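# Move bottle M9 from fridge bin to bench

## Task

Look at the four bottles in the refrigerator's bin. If one is marked M9, lift it out and set it upright on the bench, keep the remaining three upright inside the refrigerator, and close the refrigerator door. If none is marked M9, take nothing out, close the door, and press the CALL key on the operator panel until it latches down. A wrong call is permanent.

## Robot and tools

Robot: two six-joint arms, left_arm and right_arm, each with a gripper and each riding its own carriage on one floor track. left_rail carries left_arm and is always the carriage on the +y side; right_rail carries right_arm. The names do not match image sides. Each arm base sits at x = 0, y = its carriage position_m, z = 0.04 m, facing +x. left_arm's fingers can fold: grip near the fingertip quarter of the pads for a normal squeeze, since a palm-side grip of a narrow part may be loose, and pressing the fingertips onto a surface folds them. right_arm's fingers are rigid.

Frame: fixed to the table. The table top is z = 0, +z up, +x the direction the arms face, +y to their left. The track runs along y at x = 0 (y = 0 is its middle); the table starts at x = 0.17 m. Positions are in metres, angles in radians. The gripper's fingers point along its own +z and close along its own y; end_effector_position is the point between the closed pads.

execute_actions: argument actions is a list holding one action (an empty list just reports state and shows all cameras). An action may contain rows, steps, until, and device commands. rows is a table of 1 to 15 rows, each applied for one 1/30 s control step. Every row has 18 numbers in [-1, 1], always for both arms: left_arm first (6 joint values, then gripper position, force_limit, speed), then right_arm in the same layout. The joint values are offsets, not poses: they count from the Joint targets the arm had when the call began, not from the previous row, so sending the same offset again moves further. Scale: 1.0 equals 1.481 rad for shoulder pan and shoulder lift, 2.222 rad for elbow, wrist 1, wrist 2, wrist 3. Ranges: elbow -3.142 to 3.142, all others -6.283 to 6.283; asking more than 0.010 rad beyond a range refuses the call. Send 0 offsets to an arm to hold it at its targets. Gripper position is absolute: +1 open (140 mm), about -0.8 pads touching, -1 closes until blocked. force_limit -1 to +1 sets squeeze (about 14 N to 58 N at slow close); speed -1 to +1 sets closing rate (about 30 to 250 mm/s), faster closes grip harder. To keep a gripper unchanged, resend its last three numbers. steps is 1 to 450 (default 15), at least the number of rows; after the last row the arm keeps heading for that row's target. until ends the action early on rail fields, e.g. {"left_rail": {"position_status": ["!=", "moving"]}}, or {"all": {"status": "ended"}}; numeric checks need a comparison such as ">=". Rails: {"left_rail": {"position_m": ...}} with left_rail -0.8 to 1.5 m, right_rail -1.5 to 0.8 m (absolute track positions), speed_m_s 0.01 to 1, acceleration_factor 0.1 to 1, or {"stop": true}. Keep carriages 0.78 m or more apart. Let a carriage arrive before placing its gripper. cameras lists camera names or ["all"].

move: target is one 18-number row or a list of up to 15 rows, same layout; all joint offsets count from the current Joint targets, not from the previous target; gripper numbers are absolute. speed is the top joint speed in rad/s (0.01 to 3.14, default 0.5), one value or one per target. blend rounds corners in rad. stop_force (4 to 120 N, both arms) ends an arm's path on contact; use it with a low speed when approaching something, and leave it out when backing away. zero (with stop_force) re-zeros the force reading first. blocking=false returns early; then call wait or stop before new rows. The result adds a move: line such as done, off_target, held or fault, plus limits=held if a check withheld steps.

wait: seconds 0 to 10; arms hold their last commands. stop: brakes a running move (not the rails). zoom_image: camera plus region [x0, y0, x1, y1] in pixels, at most 504 by 504, of the newest image; use it to read bottle labels. zero_wrist_force: arm name. finished_scene: ends the scene for good; call only when the goal holds.

Results: Joint positions and Joint velocities give per arm the rail (m) then six joints (rad); Joint targets are the commanded angles your offsets build on. End effector position, quaternion wxyz and velocities are in the scene frame (may be off by a few cm). object_status: 0 moving, 1 blocked while opening, 2 blocked while closing (a grip), 3 reached position or pads met. position_measured counts: 3 open, about 139 is 60 mm, 230 pads meet. Rail fields: position_m, position_status (moving, done, contact_stop, time_out, stopped, stopped_with_arm, stopped_for_other_arm, stopped_for_other_carriage), position_answer (taken, not_taken). Wrist force/torque are in the gripper's axes. Lines like joint sent to its limit, joint command not followed, MOTOR HOT, or fault lines warn of limits, clearance interventions, heat, or stops.

Cameras: cam_high, cam_low, cam_bench_left, cam_bench_mid, cam_bench_right, cam_left_wrist, cam_right_wrist, each 896x504.

Avoid: dropping a bottle or releasing it while moving; knocking the other bottles over; anything leaving the table (including the track or the metal strip); fast impacts with the refrigerator, door or panel; targets pushed past a firm contact, which cause faults (torque limits: pan and lift 290, elbow 132, wrists 47.5 N m; around 150 N of outside force); arms or grippers touching each other; holding loads far out for long, which heats motors. Do not press CALL unless you have confirmed no bottle reads M9.

Each tool is called after "Request:" by a JSON object that holds its "method" and its "body", one argument or row to a line.

## Session

Request:
{"method": "execute_actions", "body": {
  "actions": []
}}

Scene clock: 0.00 s.
left_arm: end_effector_position=(+0.3563, +1.3613, +0.5790) position_measured=3 object_status=3 end_effector_quat_wxyz=(+0.000, +0.000, +1.000, +0.000) | right_arm: end_effector_position=(+0.3563, -1.2300, +0.5790) position_measured=3 object_status=3 end_effector_quat_wxyz=(+0.000, +0.000, +1.000, +0.000)
Joint positions: left_arm=[1.283 -0.281 -2.157 1.821 -1.235 -1.571 -0.281] | right_arm=[-1.309 -0.28 -2.157 1.821 -1.235 -1.571 -0.28]
Joint velocities: within noise
Joint torques (N m): no reading
Motor temperatures (°C): left_arm=[42 36 31 40 40 47] | right_arm=[40 45 31 39 41 32]
Wrist force (N): no reading
Wrist torque (N m): no reading
Wrist force, peak (N): no reading
Joint targets: left_arm=[1.283 -0.281 -2.157 1.821 -1.235 -1.571 -0.281] | right_arm=[-1.309 -0.280 -2.157 1.821 -1.235 -1.571 -0.280]
Tool commands: left_gripper/position=+1.0 left_gripper/force_limit=+1.0 left_gripper/speed=+1.0 right_gripper/position=+1.0 right_gripper/force_limit=+1.0 right_gripper/speed=+1.0
left_rail: position_m=1.283 position_status=done
right_rail: position_m=-1.309 position_status=done

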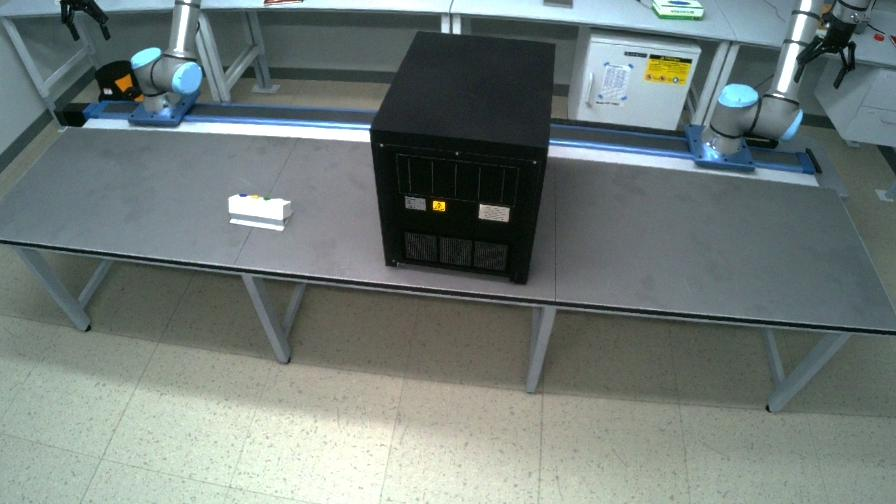

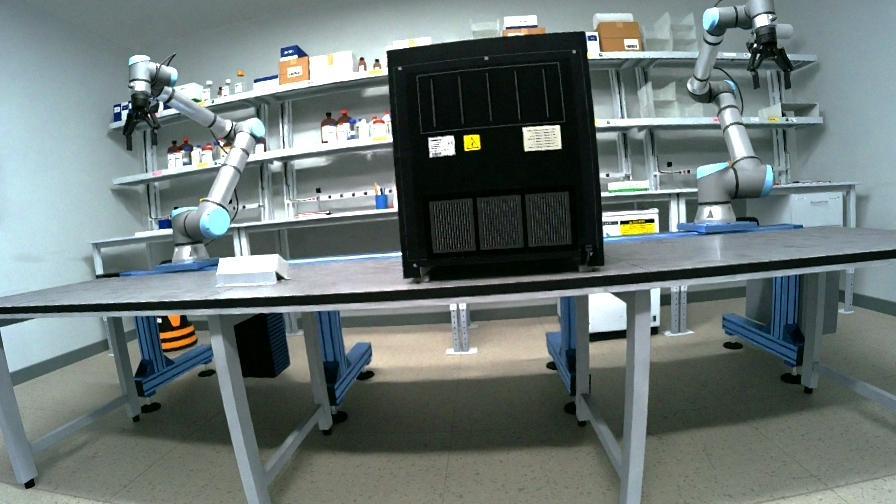

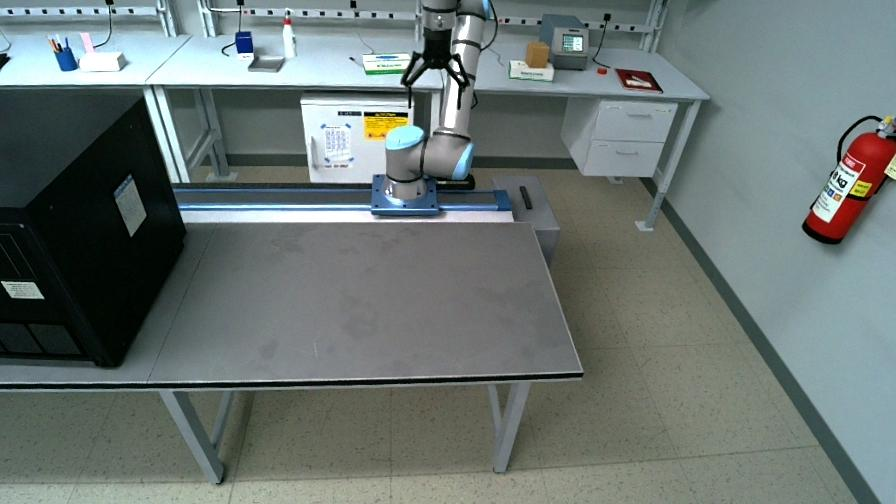

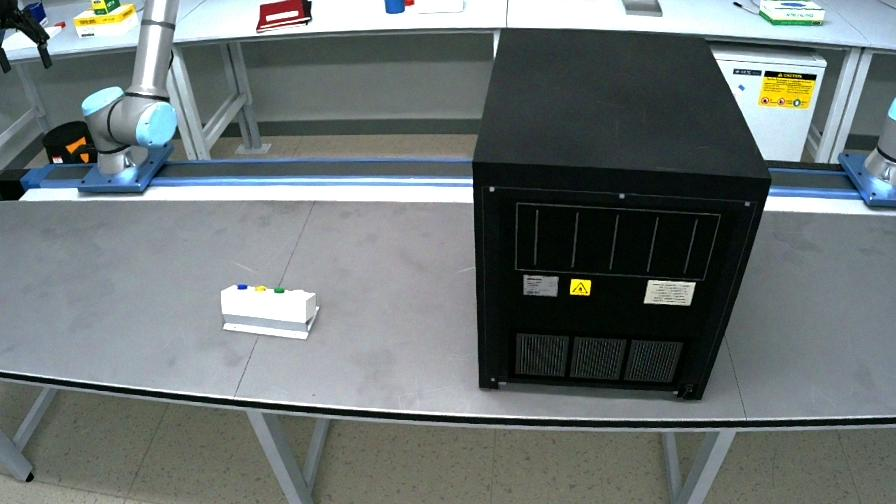

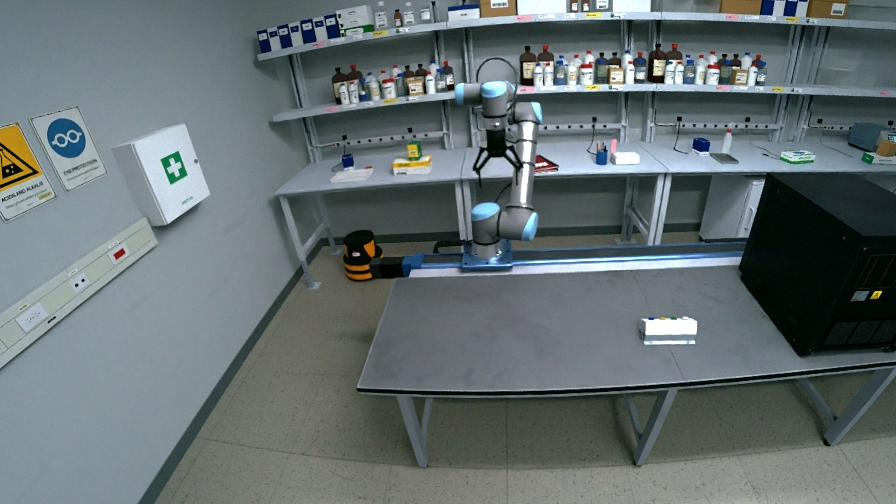

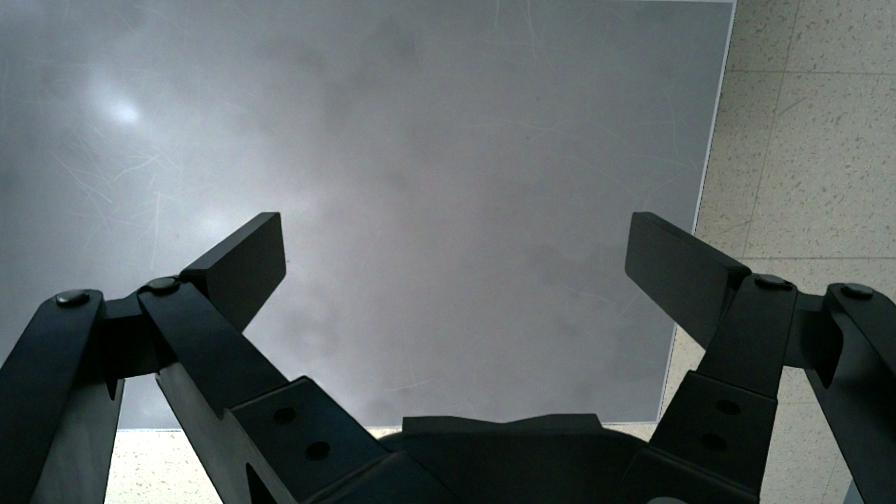

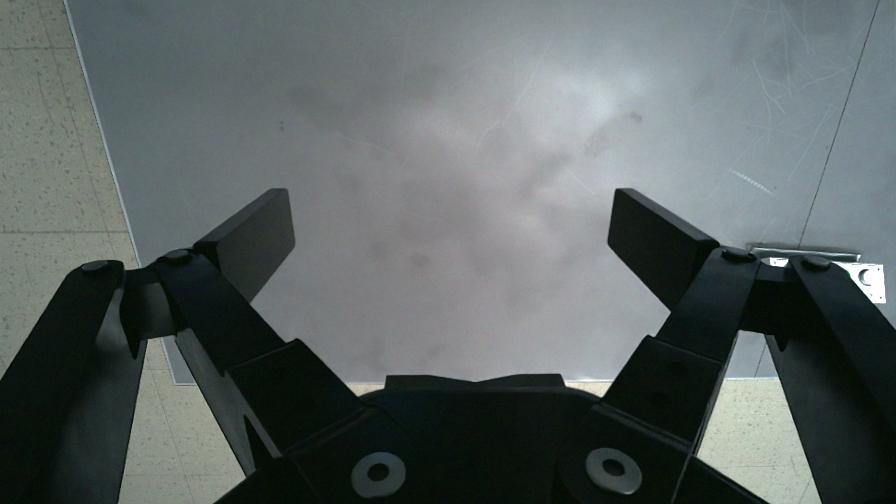

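Request:
{"method": "zoom_image", "body": {
  "camera": "cam_bench_mid",
  "region": [200, 260, 340, 350]
}}

Request:
{"method": "zoom_image", "body": {
  "camera": "cam_bench_left",
  "region": [0, 80, 220, 400]
}}

Request:
{"method": "zoom_image", "body": {
  "camera": "cam_bench_right",
  "region": [620, 160, 896, 400]
}}

Scaled by 3.600 from the camera's 896x504 image, which has a finer 1280x720 frame.

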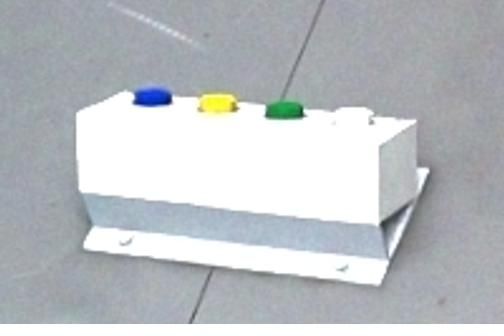

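Scaled by 1.575 from the camera's 896x504 image, which has a finer 1280x720 frame.

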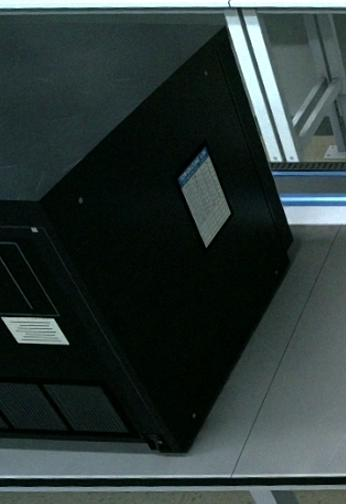

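Scaled by 1.826 from the camera's 896x504 image, which has a finer 1280x720 frame.

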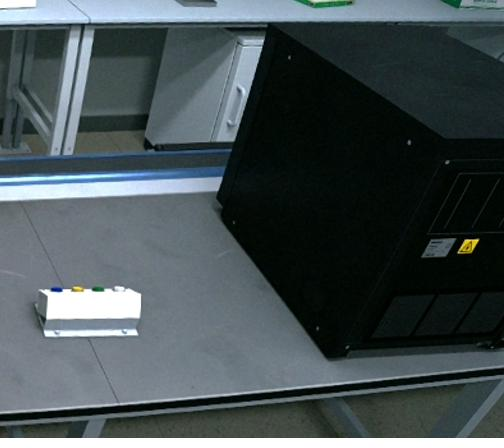

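Request:
{"method": "execute_actions", "body": {
  "actions": [
    {"right_rail": {"position_m": -0.75, "speed_m_s": 0.3}, "steps": 1}
  ]
}}

Request:
{"method": "move", "body": {
  "target": [0,0,0,0,0,0,1,1,1, 1.0,0.557,0.072,-0.4433,-0.707,-0.581,1,1,1],
  "speed": 1.0
}}

Request:
{"method": "move", "body": {
  "target": [0,0,0,0,0,0,1,1,1, 0.54,0,0,0,0,0,1,1,1],
  "speed": 1.0,
  "cameras": ["cam_right_wrist", "cam_high", "cam_low"]
}}

Scene clock: 199.23 s.
left_arm: end_effector_position=(+0.3563, +1.3613, +0.5790) position_measured=3 object_status=3 end_effector_quat_wxyz=(+0.000, +0.000, +1.000, +0.000) | right_arm: end_effector_position=(+0.3563, -0.6714, +0.5790) position_measured=3 object_status=3 end_effector_quat_wxyz=(+0.000, +0.000, +1.000, +0.000)
Joint positions: left_arm=[1.283 -0.281 -2.157 1.821 -1.235 -1.571 -0.28] | right_arm=[-0.75 -0.28 -2.157 1.821 -1.235 -1.571 -0.28]
Joint torques (N m): left_arm=[-0.43 0.2 -50.67 -4.85 0.03 0.1] | right_arm=[-0.35 2.1 -47.11 -5 0.56 -0.17]
Wrist force (N): left_arm=[-0.3 -0.3 -0.3] | right_arm=[-0.1 0.0 0.1]
Wrist torque (N m): left_arm=[-0.06 0.07 0.00] | right_arm=[0.01 0.02 0.00]
Wrist force, peak (N): left_arm=[-0.1 -0.6 0.2] | right_arm=[0.1 2.2 0.0]
Joint targets: left_arm=[1.283 -0.281 -2.157 1.821 -1.235 -1.571 -0.281] | right_arm=[-0.750 -0.280 -2.157 1.821 -1.235 -1.571 -0.280]
Tool commands: left_gripper/position=+1.0 left_gripper/force_limit=+1.0 left_gripper/speed=+1.0 right_gripper/position=+1.0 right_gripper/force_limit=+1.0 right_gripper/speed=+1.0
left_rail: position_m=1.283 position_status=done
right_rail: position_m=-0.750 speed_m_s=0.30 position_status=done

Scene clock: 201.67 s.
left_arm: end_effector_position=(+0.3563, +1.3613, +0.5790) position_measured=3 object_status=3 end_effector_quat_wxyz=(+0.000, +0.000, +1.000, +0.000) | right_arm: end_effector_position=(+0.4158, -0.1389, +0.4705) position_measured=3 object_status=3 end_effector_quat_wxyz=(+0.130, +0.695, -0.130, +0.695)
Joint positions: left_arm=[1.283 -0.281 -2.157 1.821 -1.235 -1.571 -0.28] | right_arm=[-0.75 1.2 -1.332 1.981 -2.22 -3.141 -1.571]
Joint torques (N m): left_arm=[-0.75 0.97 -49.31 -4.88 -0.05 -0.21] | right_arm=[13.69 -54.1 -31.56 -9.02 -6.08 -2.54]
Wrist force (N): left_arm=[0.0 0.0 -0.4] | right_arm=[-1.7 2.5 -2.0]
Wrist torque (N m): left_arm=[0.00 0.01 0.01] | right_arm=[0.68 0.32 0.44]
Wrist force, peak (N): left_arm=[-0.3 -0.5 0.2] | right_arm=[-3.2 1.7 -6.0]
Joint targets: left_arm=[1.283 -0.281 -2.157 1.821 -1.235 -1.571 -0.281] | right_arm=[-0.750 1.201 -1.332 1.981 -2.220 -3.142 -1.571]
left_rail: position_m=1.283 position_status=done
right_rail: position_m=-0.750 speed_m_s=0.30 position_status=done
move: done

Scene clock: 212.03 s.
left_arm: end_effector_position=(+0.3563, +1.3613, +0.5790) position_measured=3 object_status=3 end_effector_quat_wxyz=(+0.000, +0.000, +1.000, +0.000) | right_arm: end_effector_position=(+0.3590, -0.1064, +0.4693) position_measured=3 object_status=3 end_effector_quat_wxyz=(+0.100, +0.700, -0.098, +0.700)
Joint positions: left_arm=[1.283 -0.281 -2.157 1.821 -1.235 -1.571 -0.28] | right_arm=[-0.75 1.29 -1.334 1.986 -2.22 -3.142 -1.571]
Joint torques (N m): left_arm=[1.06 1.32 -49.5 -4.67 0.24 -0.64] | right_arm=[-1.84 -62.43 -41.09 -5.07 -2.58 0.16]
Wrist force (N): left_arm=[0.0 -0.2 0.0] | right_arm=[1.4 40.3 12.9]
Wrist torque (N m): left_arm=[-0.04 -0.01 0.00] | right_arm=[2.05 -0.11 1.06]
Wrist force, peak (N): left_arm=[-0.5 -0.4 -0.1] | right_arm=[1.3 138.1 46.6]
Joint targets: left_arm=[1.283 -0.281 -2.157 1.821 -1.235 -1.571 -0.281] | right_arm=[-0.750 1.290 -1.334 1.986 -2.220 -3.142 -1.571]
Tool commands: left_gripper/position=+1.0 left_gripper/force_limit=+1.0 left_gripper/speed=+1.0 right_gripper/position=+1.0 right_gripper/force_limit=+1.0 right_gripper/speed=+1.0
FORCE FAULT: contact force on the right arm reached its limit, and that arm stopped for 10 seconds. The contact can be on any part of that arm, not only on its tool. That arm's remaining commands of this call were not run. That arm's target is now where it stood when the stop ended, not its last command. That arm accepts commands again.
left_rail: position_m=1.283 position_status=done
right_rail: position_m=-0.750 speed_m_s=0.30 position_status=done
move: fault (right_arm); right_arm: the shoulder pan is farthest, 0.711 rad from its target
camera_calibration:
cam_right_wrist: T_world_to_cam=[[-0.295341, -0.955352, 0.00871448, 0.0048298], [-0.381061, 0.109428, -0.918051, 0.564433], [0.876109, -0.274459, -0.396366, 0.027778], [0, 0, 0, 1]] pos_world=[0.192173, -0.0495268, 0.529147]
Images, in order (width x height): cam_high 896x504, cam_low 896x504, cam_right_wrist 896x504.

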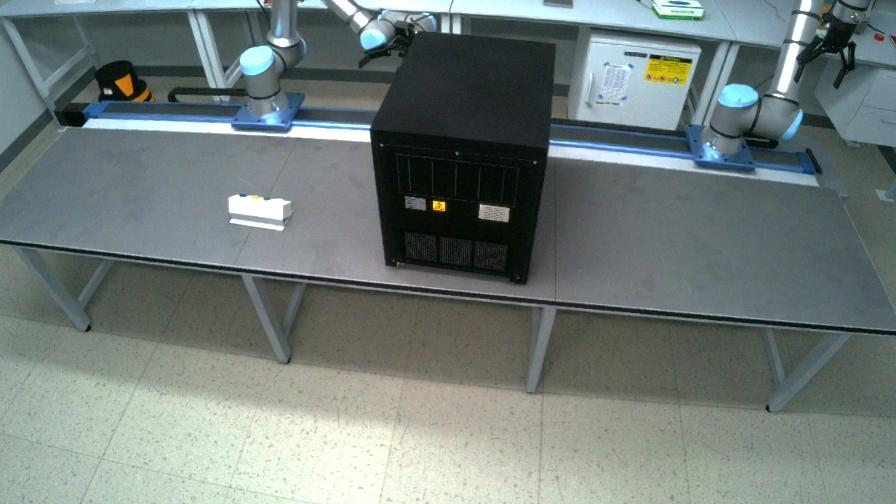

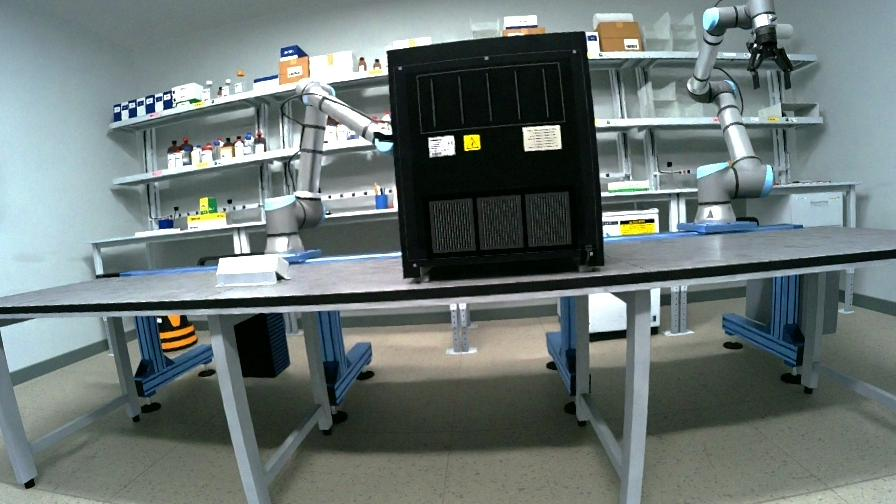

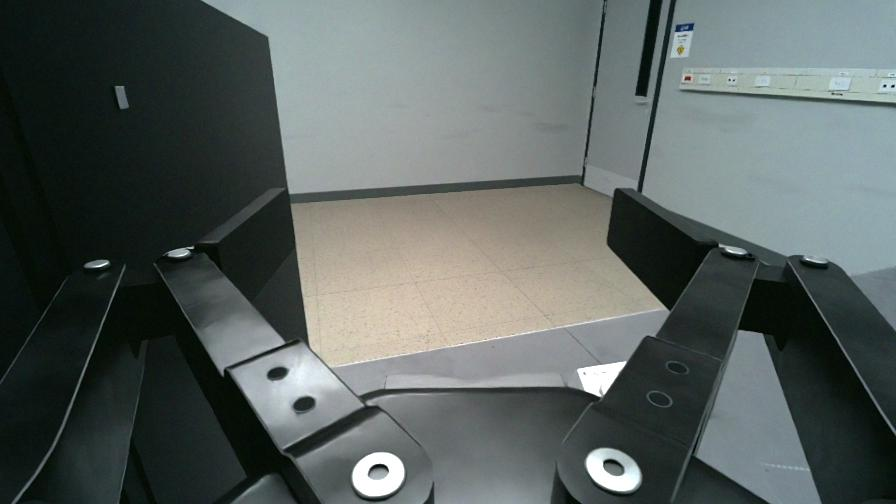

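Request:
{"method": "move", "body": {
  "target": [0,0,0,0,0,0,1,1,1, -0.14,0,0,0,0,0,1,1,1],
  "speed": 0.5
}}

Request:
{"method": "execute_actions", "body": {
  "actions": [
    {"right_rail": {"position_m": -1.1, "speed_m_s": 0.4}, "steps": 120, "until": {"right_rail": {"position_status": ["!=", "moving"]}}}
  ]
}}

Request:
{"method": "move", "body": {
  "target": [0,0,0,0,0,0,1,1,1, 0.62,0,0,0,0,0,1,1,1],
  "speed": 1.0,
  "cameras": ["cam_right_wrist"]
}}

Scene clock: 221.27 s.
left_arm: end_effector_position=(+0.3563, +1.3613, +0.5790) position_measured=3 object_status=3 end_effector_quat_wxyz=(+0.000, +0.000, +1.000, +0.000) | right_arm: end_effector_position=(+0.4837, -0.1939, +0.4693) position_measured=3 object_status=3 end_effector_quat_wxyz=(+0.172, +0.686, -0.170, +0.686)
Joint positions: left_arm=[1.283 -0.281 -2.157 1.821 -1.235 -1.571 -0.28] | right_arm=[-0.75 1.083 -1.334 1.986 -2.22 -3.142 -1.571]
Joint torques (N m): left_arm=[-0.81 0.32 -49.43 -4.39 0.52 -0.54] | right_arm=[-16.6 -58.95 -31.69 -5.35 -3.05 0.43]
Wrist force (N): left_arm=[0.0 -0.4 -0.3] | right_arm=[-1.3 -0.8 -5.1]
Wrist torque (N m): left_arm=[-0.10 0.00 0.00] | right_arm=[-0.07 0.21 0.42]
Wrist force, peak (N): left_arm=[-0.1 -0.1 -0.6] | right_arm=[1.5 42.2 7.7]
Joint targets: left_arm=[1.283 -0.281 -2.157 1.821 -1.235 -1.571 -0.281] | right_arm=[-0.750 1.082 -1.334 1.986 -2.220 -3.142 -1.571]
left_rail: position_m=1.283 position_status=done
right_rail: position_m=-0.750 speed_m_s=0.30 position_status=done
move: done

Scene clock: 222.87 s.
left_arm: end_effector_position=(+0.3563, +1.3613, +0.5790) position_measured=3 object_status=3 end_effector_quat_wxyz=(+0.000, +0.000, +1.000, +0.000) | right_arm: end_effector_position=(+0.4838, -0.5441, +0.4693) position_measured=3 object_status=3 end_effector_quat_wxyz=(+0.172, +0.686, -0.170, +0.686)
Joint positions: left_arm=[1.283 -0.281 -2.157 1.821 -1.235 -1.571 -0.28] | right_arm=[-1.1 1.082 -1.334 1.986 -2.22 -3.142 -1.571]
Joint torques (N m): left_arm=[0.67 1.19 -50.19 -4.68 0.52 -0.47] | right_arm=[-13.17 -67.92 -40.9 -5.38 -3.04 0.19]
Wrist force (N): left_arm=[-0.3 -0.2 -0.1] | right_arm=[-1.2 -1.1 -5.2]
Wrist torque (N m): left_arm=[-0.04 0.06 0.00] | right_arm=[-0.14 0.21 0.42]
Wrist force, peak (N): left_arm=[-0.2 -0.5 -0.2] | right_arm=[-1.3 -3.1 -6.2]
Joint targets: left_arm=[1.283 -0.281 -2.157 1.821 -1.235 -1.571 -0.281] | right_arm=[-1.100 1.082 -1.334 1.986 -2.220 -3.142 -1.571]
Tool commands: left_gripper/position=+1.0 left_gripper/force_limit=+1.0 left_gripper/speed=+1.0 right_gripper/position=+1.0 right_gripper/force_limit=+1.0 right_gripper/speed=+1.0
left_rail: position_m=1.283 position_status=done
right_rail: position_m=-1.100 speed_m_s=0.40 position_status=done

Scene clock: 224.63 s.
left_arm: end_effector_position=(+0.3563, +1.3613, +0.5790) position_measured=3 object_status=3 end_effector_quat_wxyz=(+0.000, +0.000, +1.000, +0.000) | right_arm: end_effector_position=(-0.1478, -0.3780, +0.4693) position_measured=3 object_status=3 end_effector_quat_wxyz=(-0.150, +0.691, +0.152, +0.691)
Joint positions: left_arm=[1.283 -0.281 -2.157 1.821 -1.235 -1.571 -0.28] | right_arm=[-1.1 2 -1.334 1.986 -2.22 -3.142 -1.571]
Joint torques (N m): left_arm=[1.38 2.23 -50.05 -4.53 0.49 -0.75] | right_arm=[15.3 -70.84 -45.67 -5.43 -2.83 0.28]
Wrist force (N): left_arm=[-0.1 -0.1 0.2] | right_arm=[-1.2 -1.4 -5.2]
Wrist torque (N m): left_arm=[-0.02 0.02 0.00] | right_arm=[-0.20 0.24 0.40]
Wrist force, peak (N): left_arm=[0.2 -0.5 -0.1] | right_arm=[-1.3 -1.1 -10.3]
Joint targets: left_arm=[1.283 -0.281 -2.157 1.821 -1.235 -1.571 -0.281] | right_arm=[-1.100 2.001 -1.334 1.986 -2.220 -3.142 -1.571]
left_rail: position_m=1.283 position_status=done
right_rail: position_m=-1.100 speed_m_s=0.40 position_status=done
move: done
camera_calibration:
cam_right_wrist: T_world_to_cam=[[0.399389, -0.91674, 0.00874816, -0.287082], [-0.360192, -0.165683, -0.918047, 0.300147], [0.84306, 0.363507, -0.396375, 0.633456], [0, 0, 0, 1]] pos_world=[-0.311273, -0.443716, 0.529146]
Images, in order (width x height): cam_right_wrist 896x504.

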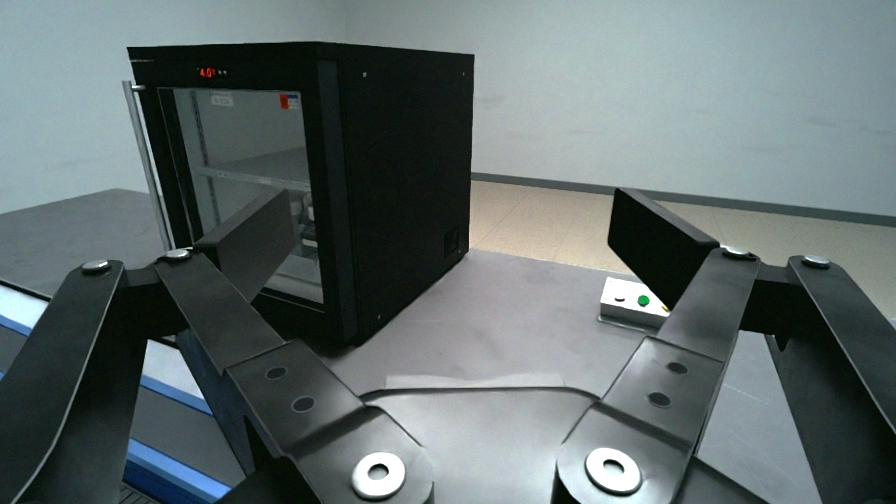

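Request:
{"method": "execute_actions", "body": {
  "actions": [
    {"right_rail": {"position_m": -0.72, "speed_m_s": 0.5}, "steps": 120, "until": {"right_rail": {"position_status": ["!=", "moving"]}}}
  ],
  "cameras": ["cam_right_wrist"]
}}

Request:
{"method": "zoom_image", "body": {
  "camera": "cam_right_wrist",
  "region": [280, 130, 620, 390]
}}

Scene clock: 237.57 s.
left_arm: end_effector_position=(+0.3563, +1.3613, +0.5790) position_measured=3 object_status=3 end_effector_quat_wxyz=(+0.000, +0.000, +1.000, +0.000) | right_arm: end_effector_position=(-0.1481, +0.0019, +0.4694) position_measured=3 object_status=3 end_effector_quat_wxyz=(-0.150, +0.691, +0.152, +0.691)
Joint positions: left_arm=[1.283 -0.281 -2.157 1.821 -1.235 -1.571 -0.28] | right_arm=[-0.72 2.001 -1.334 1.986 -2.22 -3.142 -1.571]
Joint torques (N m): left_arm=[0.84 1.45 -50.29 -4.14 0.38 -0.66] | right_arm=[-12.26 -65.05 -35.72 -4.94 -2.8 0.57]
Wrist force (N): left_arm=[0.1 0.0 -0.4] | right_arm=[-1.3 -0.9 -5.0]
Wrist torque (N m): left_arm=[0.01 -0.02 0.00] | right_arm=[-0.08 0.25 0.40]
Wrist force, peak (N): left_arm=[-0.3 -0.5 -0.4] | right_arm=[-1.5 0.9 -6.3]
Joint targets: left_arm=[1.283 -0.281 -2.157 1.821 -1.235 -1.571 -0.281] | right_arm=[-0.720 2.001 -1.334 1.986 -2.220 -3.142 -1.571]
Tool commands: left_gripper/position=+1.0 left_gripper/force_limit=+1.0 left_gripper/speed=+1.0 right_gripper/position=+1.0 right_gripper/force_limit=+1.0 right_gripper/speed=+1.0
left_rail: position_m=1.283 position_status=done
right_rail: position_m=-0.720 speed_m_s=0.50 position_status=done
camera_calibration:
cam_right_wrist: T_world_to_cam=[[0.399798, -0.916561, 0.00875956, 0.0613067], [-0.360093, -0.165844, -0.918057, 0.363027], [0.842909, 0.363883, -0.396351, 0.49553], [0, 0, 0, 1]] pos_world=[-0.311473, -0.0639177, 0.529146]
Images, in order (width x height): cam_right_wrist 896x504.

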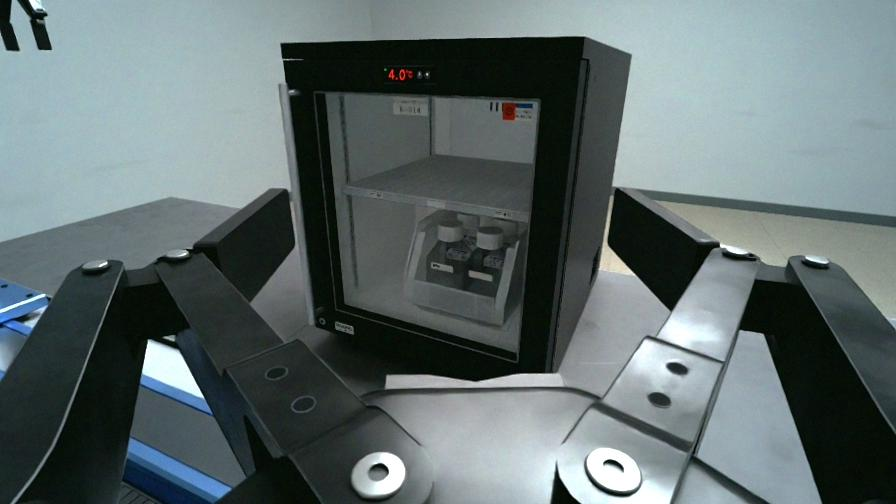

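Scaled by 1.482 from the camera's 896x504 image, which has a finer 1280x720 frame.

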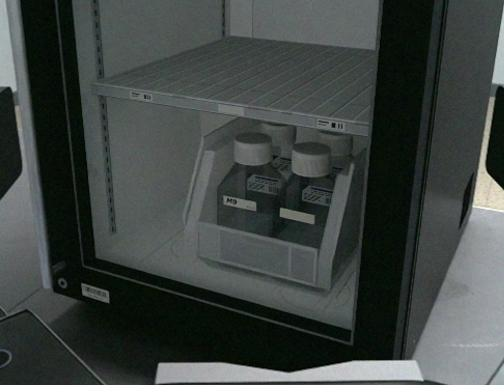

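Request:
{"method": "zoom_image", "body": {
  "camera": "cam_right_wrist",
  "region": [400, 200, 540, 320]
}}

Scaled by 3.600 from the camera's 896x504 image, which has a finer 1280x720 frame.

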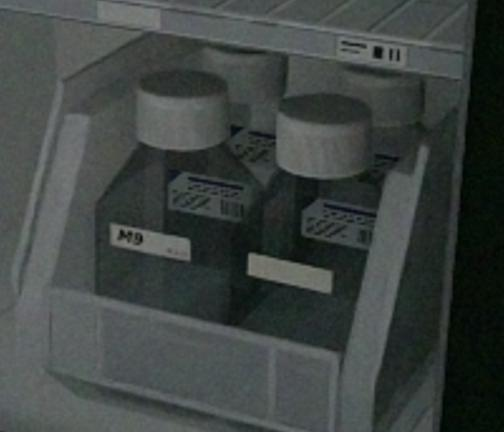

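Request:
{"method": "zoom_image", "body": {
  "camera": "cam_right_wrist",
  "region": [0, 180, 360, 400]
}}

Request:
{"method": "zoom_image", "body": {
  "camera": "cam_right_wrist",
  "region": [260, 30, 460, 200]
}}

Request:
{"method": "zoom_image", "body": {
  "camera": "cam_right_wrist",
  "region": [280, 220, 640, 400]
}}

Scaled by 1.400 from the camera's 896x504 image, which has a finer 1280x720 frame.

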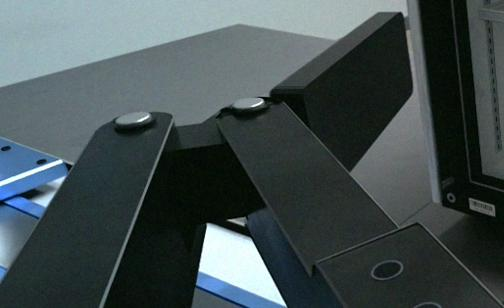

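Scaled by 2.520 from the camera's 896x504 image, which has a finer 1280x720 frame.

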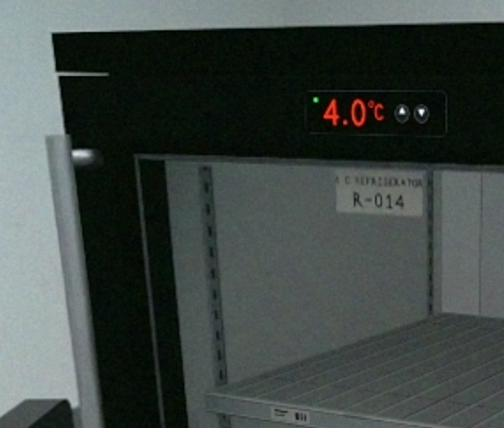

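Scaled by 1.400 from the camera's 896x504 image, which has a finer 1280x720 frame.

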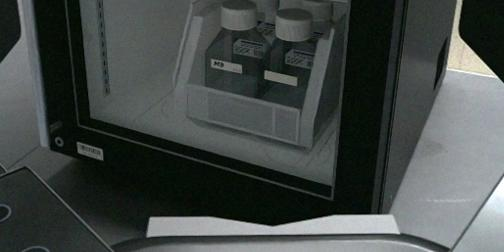

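Request:
{"method": "execute_actions", "body": {
  "actions": [
    {"right_rail": {"position_m": -1.3, "speed_m_s": 0.6}, "steps": 1}
  ]
}}

Request:
{"method": "move", "body": {
  "target": [-1.0,0.5915,0.0932,0.2196,0.3537,0.1265,1,1,1, 0,0,0,0,0,0,1,1,1],
  "speed": 1.0
}}

Request:
{"method": "move", "body": {
  "target": [-0.401,0,0,0,0,0,1,1,1, 0,0,0,0,0,0,1,1,1],
  "speed": 0.8
}}

Request:
{"method": "execute_actions", "body": {
  "actions": [
    {"left_rail": {"position_m": 1.0, "speed_m_s": 0.4}, "steps": 90, "until": {"left_rail": {"position_status": ["!=", "moving"]}}}
  ],
  "cameras": ["cam_left_wrist", "cam_high"]
}}

Scene clock: 376.50 s.
left_arm: end_effector_position=(+0.3563, +1.3613, +0.5790) position_measured=3 object_status=3 end_effector_quat_wxyz=(+0.000, +0.000, +1.000, +0.000) | right_arm: end_effector_position=(-0.1480, -0.5780, +0.4693) position_measured=3 object_status=3 end_effector_quat_wxyz=(-0.150, +0.691, +0.152, +0.691)
Joint positions: left_arm=[1.283 -0.281 -2.157 1.821 -1.235 -1.571 -0.28] | right_arm=[-1.3 2.001 -1.334 1.986 -2.22 -3.142 -1.571]
Joint torques (N m): left_arm=[-0.46 0.76 -49.69 -3.91 0.67 -0.94] | right_arm=[10.13 -70.77 -42.25 -5.39 -2.78 0.61]
Wrist force (N): left_arm=[0.0 0.0 0.1] | right_arm=[-1.4 -0.9 -5.0]
Wrist torque (N m): left_arm=[0.00 0.00 0.00] | right_arm=[-0.09 0.26 0.40]
Wrist force, peak (N): left_arm=[-0.6 -0.4 -0.2] | right_arm=[-1.5 0.6 -6.1]
Joint targets: left_arm=[1.283 -0.281 -2.157 1.821 -1.235 -1.571 -0.281] | right_arm=[-1.300 2.001 -1.334 1.986 -2.220 -3.142 -1.571]
Tool commands: left_gripper/position=+1.0 left_gripper/force_limit=+1.0 left_gripper/speed=+1.0 right_gripper/position=+1.0 right_gripper/force_limit=+1.0 right_gripper/speed=+1.0
left_rail: position_m=1.283 position_status=done
right_rail: position_m=-1.300 speed_m_s=0.60 position_status=done

Scene clock: 378.83 s.
left_arm: end_effector_position=(+0.3405, +0.8567, +0.2996) position_measured=3 object_status=3 end_effector_quat_wxyz=(-0.207, +0.676, +0.207, +0.676) | right_arm: end_effector_position=(-0.1480, -0.5781, +0.4693) position_measured=3 object_status=3 end_effector_quat_wxyz=(-0.150, +0.691, +0.152, +0.691)
Joint positions: left_arm=[1.283 -1.761 -1.281 2.028 -0.747 -0.785 0.001] | right_arm=[-1.3 2.001 -1.334 1.986 -2.22 -3.142 -1.571]
Joint torques (N m): left_arm=[-17.39 -43.7 -21.2 5.31 3.67 2.37] | right_arm=[13.29 -70.49 -50.69 -5.09 -2.54 0.53]
Wrist force (N): left_arm=[1.6 -0.4 1.5] | right_arm=[-1.1 -1.0 -5.0]
Wrist torque (N m): left_arm=[0.23 -0.82 0.17] | right_arm=[-0.11 0.21 0.40]
Wrist force, peak (N): left_arm=[2.3 2.6 -2.1] | right_arm=[-1.3 -1.2 -5.6]
Joint targets: left_arm=[1.283 -1.762 -1.281 2.028 -0.747 -0.785 0.001] | right_arm=[-1.300 2.001 -1.334 1.986 -2.220 -3.142 -1.571]
left_rail: position_m=1.283 position_status=done
right_rail: position_m=-1.300 speed_m_s=0.60 position_status=done
move: done

Scene clock: 380.40 s.
left_arm: end_effector_position=(+0.0437, +0.7390, +0.2995) position_measured=3 object_status=3 end_effector_quat_wxyz=(+0.000, +0.707, +0.000, +0.707) | right_arm: end_effector_position=(-0.1480, -0.5781, +0.4693) position_measured=3 object_status=3 end_effector_quat_wxyz=(-0.150, +0.691, +0.152, +0.691)
Joint positions: left_arm=[1.283 -2.355 -1.281 2.028 -0.747 -0.785 0.001] | right_arm=[-1.3 2.001 -1.334 1.986 -2.22 -3.142 -1.571]
Joint torques (N m): left_arm=[-17.4 -50.9 -29.32 5.26 3.3 2.57] | right_arm=[14.19 -67.65 -49.22 -4.93 -3.09 0.33]
Wrist force (N): left_arm=[1.7 -0.4 1.2] | right_arm=[-1.6 -0.5 -5.3]
Wrist torque (N m): left_arm=[0.20 -0.82 0.18] | right_arm=[-0.01 0.32 0.40]
Wrist force, peak (N): left_arm=[1.4 0.4 4.4] | right_arm=[-1.5 -0.9 -5.5]
Joint targets: left_arm=[1.283 -2.356 -1.281 2.028 -0.747 -0.785 0.001] | right_arm=[-1.300 2.001 -1.334 1.986 -2.220 -3.142 -1.571]
left_rail: position_m=1.283 position_status=done
right_rail: position_m=-1.300 speed_m_s=0.60 position_status=done
move: done

Scene clock: 381.83 s.
left_arm: end_effector_position=(+0.0436, +0.4564, +0.2995) position_measured=3 object_status=3 end_effector_quat_wxyz=(+0.000, +0.707, +0.000, +0.707) | right_arm: end_effector_position=(-0.1480, -0.5781, +0.4693) position_measured=3 object_status=3 end_effector_quat_wxyz=(-0.150, +0.691, +0.152, +0.691)
Joint positions: left_arm=[1 -2.356 -1.281 2.028 -0.747 -0.785 0.001] | right_arm=[-1.3 2.001 -1.334 1.986 -2.22 -3.142 -1.571]
Joint torques (N m): left_arm=[-11.8 -60.26 -38.99 4.06 2.22 2.43] | right_arm=[15.42 -69.55 -49.37 -5.39 -3.13 0.45]
Wrist force (N): left_arm=[1.6 0.0 1.5] | right_arm=[-1.4 -0.9 -5.0]
Wrist torque (N m): left_arm=[0.30 -0.80 0.18] | right_arm=[-0.09 0.28 0.40]
Wrist force, peak (N): left_arm=[1.6 -3.3 1.1] | right_arm=[-1.1 -1.2 -5.6]
Joint targets: left_arm=[1.000 -2.356 -1.281 2.028 -0.747 -0.785 0.001] | right_arm=[-1.300 2.001 -1.334 1.986 -2.220 -3.142 -1.571]
Tool commands: left_gripper/position=+1.0 left_gripper/force_limit=+1.0 left_gripper/speed=+1.0 right_gripper/position=+1.0 right_gripper/force_limit=+1.0 right_gripper/speed=+1.0
left_rail: position_m=1.000 speed_m_s=0.40 position_status=done
right_rail: position_m=-1.300 speed_m_s=0.60 position_status=done
camera_calibration:
cam_left_wrist: T_world_to_cam=[[-0.0308599, -0.999502, -0.0065697, 0.464221], [-0.325421, 0.0162617, -0.945429, 0.285894], [0.945066, -0.027038, -0.325761, 0.252272], [0, 0, 0, 1]] pos_world=[-0.131052, 0.466162, 0.355523]
Images, in order (width x height): cam_high 896x504, cam_left_wrist 896x504.

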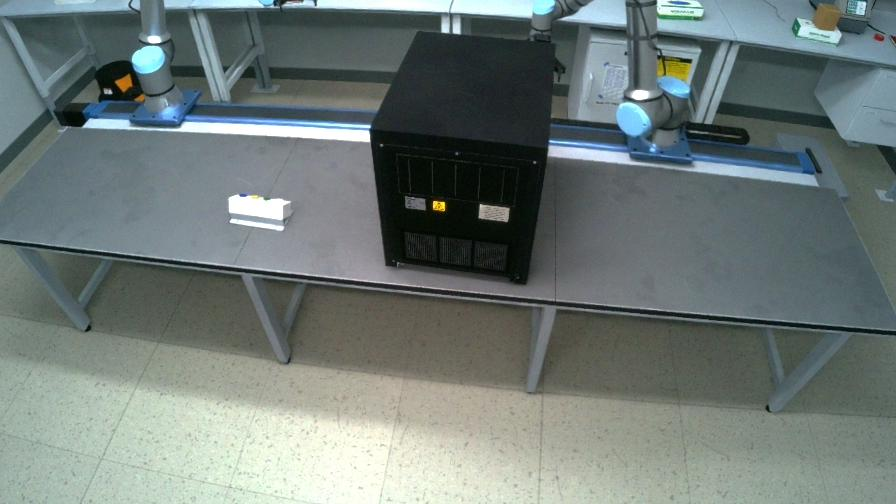

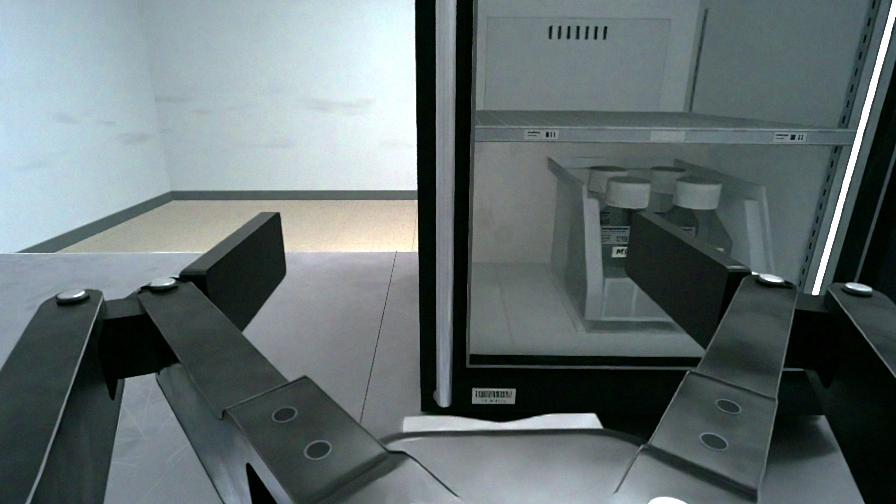

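Request:
{"method": "zoom_image", "body": {
  "camera": "cam_left_wrist",
  "region": [540, 130, 780, 340]
}}

Request:
{"method": "zoom_image", "body": {
  "camera": "cam_left_wrist",
  "region": [400, 0, 560, 420]
}}

Scaled by 2.100 from the camera's 896x504 image, which has a finer 1280x720 frame.

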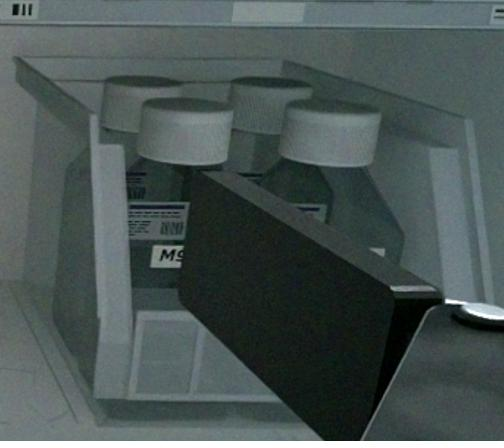

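Scaled by 1.200 from the camera's 896x504 image, which has a finer 1280x720 frame.

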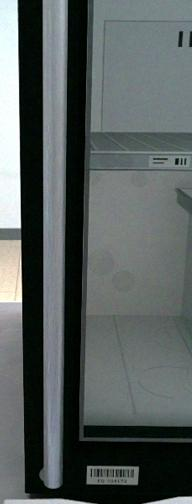

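Request:
{"method": "move", "body": {
  "target": [0.1704,-0.0587,0.053,-0.0138,0.1134,0,1,1,1, 0,0,0,0,0,0,1,1,1],
  "speed": 0.25,
  "stop_force": 25,
  "cameras": ["cam_left_wrist"]
}}

Request:
{"method": "zoom_image", "body": {
  "camera": "cam_left_wrist",
  "region": [250, 120, 660, 350]
}}

Scene clock: 490.07 s.
left_arm: end_effector_position=(+0.2212, +0.4545, +0.2998) position_measured=3 object_status=3 end_effector_quat_wxyz=(+0.000, +0.707, +0.000, +0.707) | right_arm: end_effector_position=(-0.1480, -0.5781, +0.4693) position_measured=3 object_status=3 end_effector_quat_wxyz=(-0.150, +0.691, +0.152, +0.691)
Joint positions: left_arm=[1 -2.103 -1.368 2.146 -0.778 -0.533 0.001] | right_arm=[-1.3 2.001 -1.334 1.986 -2.22 -3.142 -1.571]
Joint torques (N m): left_arm=[16.66 -56.96 -20.51 -1.72 3.38 1.97] | right_arm=[12.44 -71.73 -50.18 -5.62 -2.95 0.35]
Wrist force (N): left_arm=[1.8 0.8 1.4] | right_arm=[-1.6 -0.9 -5.7]
Wrist torque (N m): left_arm=[0.31 -0.90 0.17] | right_arm=[-0.09 0.33 0.39]
Wrist force, peak (N): left_arm=[1.8 0.1 3.6] | right_arm=[-1.6 -0.9 -5.7]
Joint targets: left_arm=[1.000 -2.103 -1.368 2.146 -0.778 -0.533 0.001] | right_arm=[-1.300 2.001 -1.334 1.986 -2.220 -3.142 -1.571]
left_rail: position_m=1.000 speed_m_s=0.40 position_status=done
right_rail: position_m=-1.300 speed_m_s=0.60 position_status=done
move: done
camera_calibration:
cam_left_wrist: T_world_to_cam=[[-0.0303834, -0.999516, -0.00673177, 0.467845], [-0.325398, 0.016259, -0.945438, 0.343912], [0.945089, -0.0265351, -0.325734, 0.0841972], [0, 0, 0, 1]] pos_world=[0.046549, 0.464261, 0.355723]
Images, in order (width x height): cam_left_wrist 896x504.

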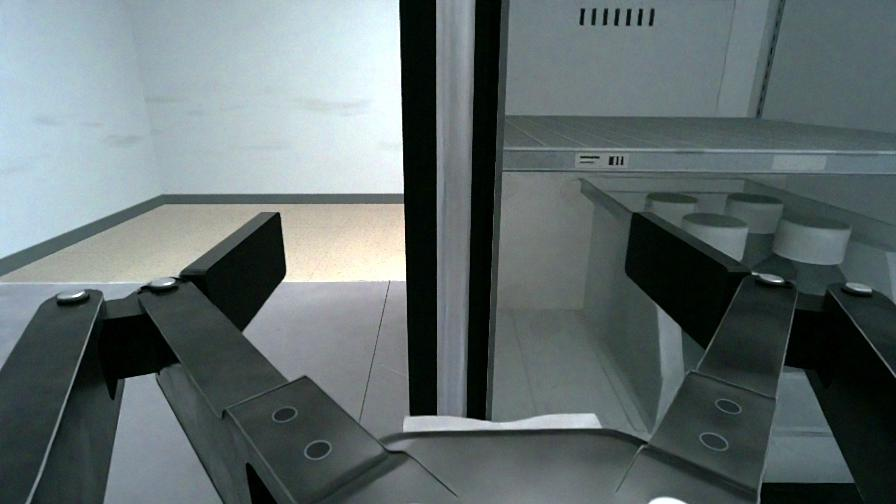

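Scaled by 1.229 from the camera's 896x504 image, which has a finer 1280x720 frame.

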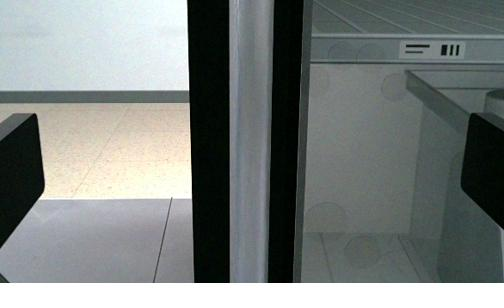

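Request:
{"method": "execute_actions", "body": {
  "actions": [
    {"rows": [[0,0,0,0,0,0,-1,1,-1, 0,0,0,0,0,0,1,1,1]], "steps": 150}
  ],
  "cameras": ["cam_left_wrist"]
}}

Scene clock: 505.00 s.
left_arm: end_effector_position=(+0.2212, +0.4546, +0.2998) position_measured=212 object_status=2 end_effector_quat_wxyz=(-0.001, +0.707, +0.000, +0.707) | right_arm: end_effector_position=(-0.1480, -0.5781, +0.4693) position_measured=3 object_status=3 end_effector_quat_wxyz=(-0.150, +0.691, +0.152, +0.691)
Joint positions: left_arm=[1 -2.103 -1.368 2.146 -0.778 -0.533 0.001] | right_arm=[-1.3 2.001 -1.334 1.986 -2.22 -3.142 -1.571]
Joint torques (N m): left_arm=[8.03 -46.82 -49.56 -1.51 15.28 1.55] | right_arm=[14.56 -68.84 -49.05 -5.86 -2.8 0.55]
Wrist force (N): left_arm=[9.8 -34.5 -28.8] | right_arm=[-1.4 -1.2 -5.1]
Wrist torque (N m): left_arm=[1.37 -0.67 0.04] | right_arm=[-0.17 0.28 0.39]
Wrist force, peak (N): left_arm=[9.8 -34.5 -28.8] | right_arm=[-1.5 -1.3 -5.6]
Joint targets: left_arm=[1.000 -2.103 -1.368 2.146 -0.778 -0.533 0.001] | right_arm=[-1.300 2.001 -1.334 1.986 -2.220 -3.142 -1.571]
left_rail: position_m=1.000 speed_m_s=0.40 position_status=done
right_rail: position_m=-1.300 speed_m_s=0.60 position_status=done
camera_calibration:
cam_left_wrist: T_world_to_cam=[[-0.030323, -0.999517, -0.00686224, 0.46789], [-0.325395, 0.0163627, -0.945437, 0.343863], [0.945092, -0.0264356, -0.325734, 0.0841507], [0, 0, 0, 1]] pos_world=[0.0465491, 0.464262, 0.355722]
Images, in order (width x height): cam_left_wrist 896x504.

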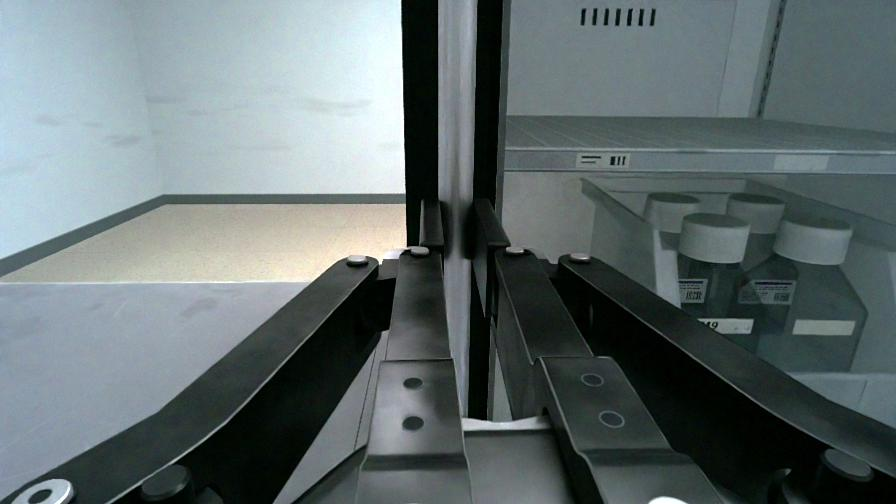

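Request:
{"method": "zoom_image", "body": {
  "camera": "cam_left_wrist",
  "region": [620, 170, 890, 380]
}}

Scaled by 1.867 from the camera's 896x504 image, which has a finer 1280x720 frame.

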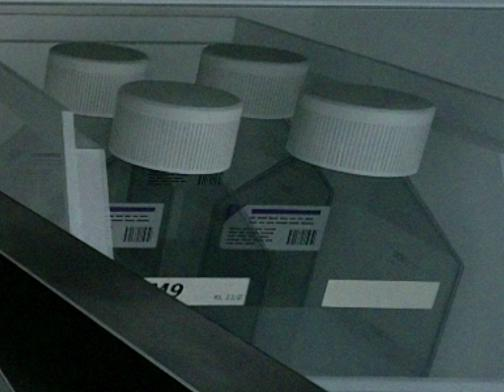

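Request:
{"method": "move", "body": {
  "target": [-0.0426,0.04055,-0.03642,0.0094,-0.05162,0,-1,1,-1, 0,0,0,0,0,0,1,1,1],
  "speed": 0.1,
  "stop_force": 90,
  "cameras": ["cam_left_wrist"]
}}

Scene clock: 560.90 s.
left_arm: end_effector_position=(+0.1618, +0.4442, +0.2999) position_measured=212 object_status=2 end_effector_quat_wxyz=(-0.019, +0.707, +0.018, +0.707) | right_arm: end_effector_position=(-0.1480, -0.5781, +0.4693) position_measured=3 object_status=3 end_effector_quat_wxyz=(-0.150, +0.691, +0.152, +0.691)
Joint positions: left_arm=[1 -2.166 -1.307 2.065 -0.757 -0.648 0.001] | right_arm=[-1.3 2.001 -1.334 1.986 -2.22 -3.142 -1.571]
Joint torques (N m): left_arm=[-20.92 -39.75 -66.49 -0.24 17.35 1.14] | right_arm=[13.46 -69.92 -50.14 -5.61 -2.61 0.61]
Wrist force (N): left_arm=[2.8 -56.7 -5.7] | right_arm=[-1.4 -1.0 -5.1]
Wrist torque (N m): left_arm=[2.19 -0.87 0.00] | right_arm=[-0.11 0.29 0.39]
Wrist force, peak (N): left_arm=[-0.4 -100.6 -8.9] | right_arm=[-1.5 -1.1 -5.5]
Joint targets: left_arm=[1.000 -2.166 -1.307 2.065 -0.757 -0.648 0.001] | right_arm=[-1.300 2.001 -1.334 1.986 -2.220 -3.142 -1.571]
left_rail: position_m=1.000 speed_m_s=0.40 position_status=done
right_rail: position_m=-1.300 speed_m_s=0.60 position_status=done
move: done
camera_calibration:
cam_left_wrist: T_world_to_cam=[[0.0211645, -0.999753, -0.00678756, 0.447535], [-0.325725, -0.000476534, -0.945464, 0.332364], [0.945228, 0.0222212, -0.325655, 0.118365], [0, 0, 0, 1]] pos_world=[-0.0130943, 0.444952, 0.355822]
Images, in order (width x height): cam_left_wrist 896x504.

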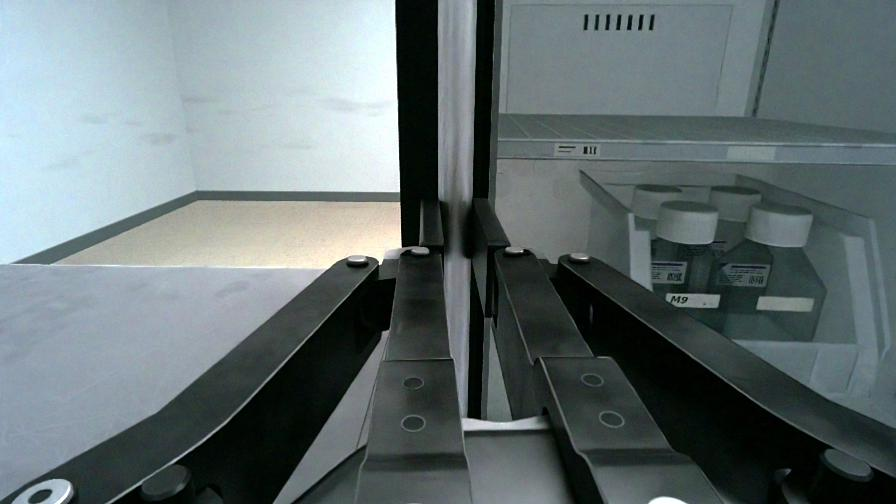

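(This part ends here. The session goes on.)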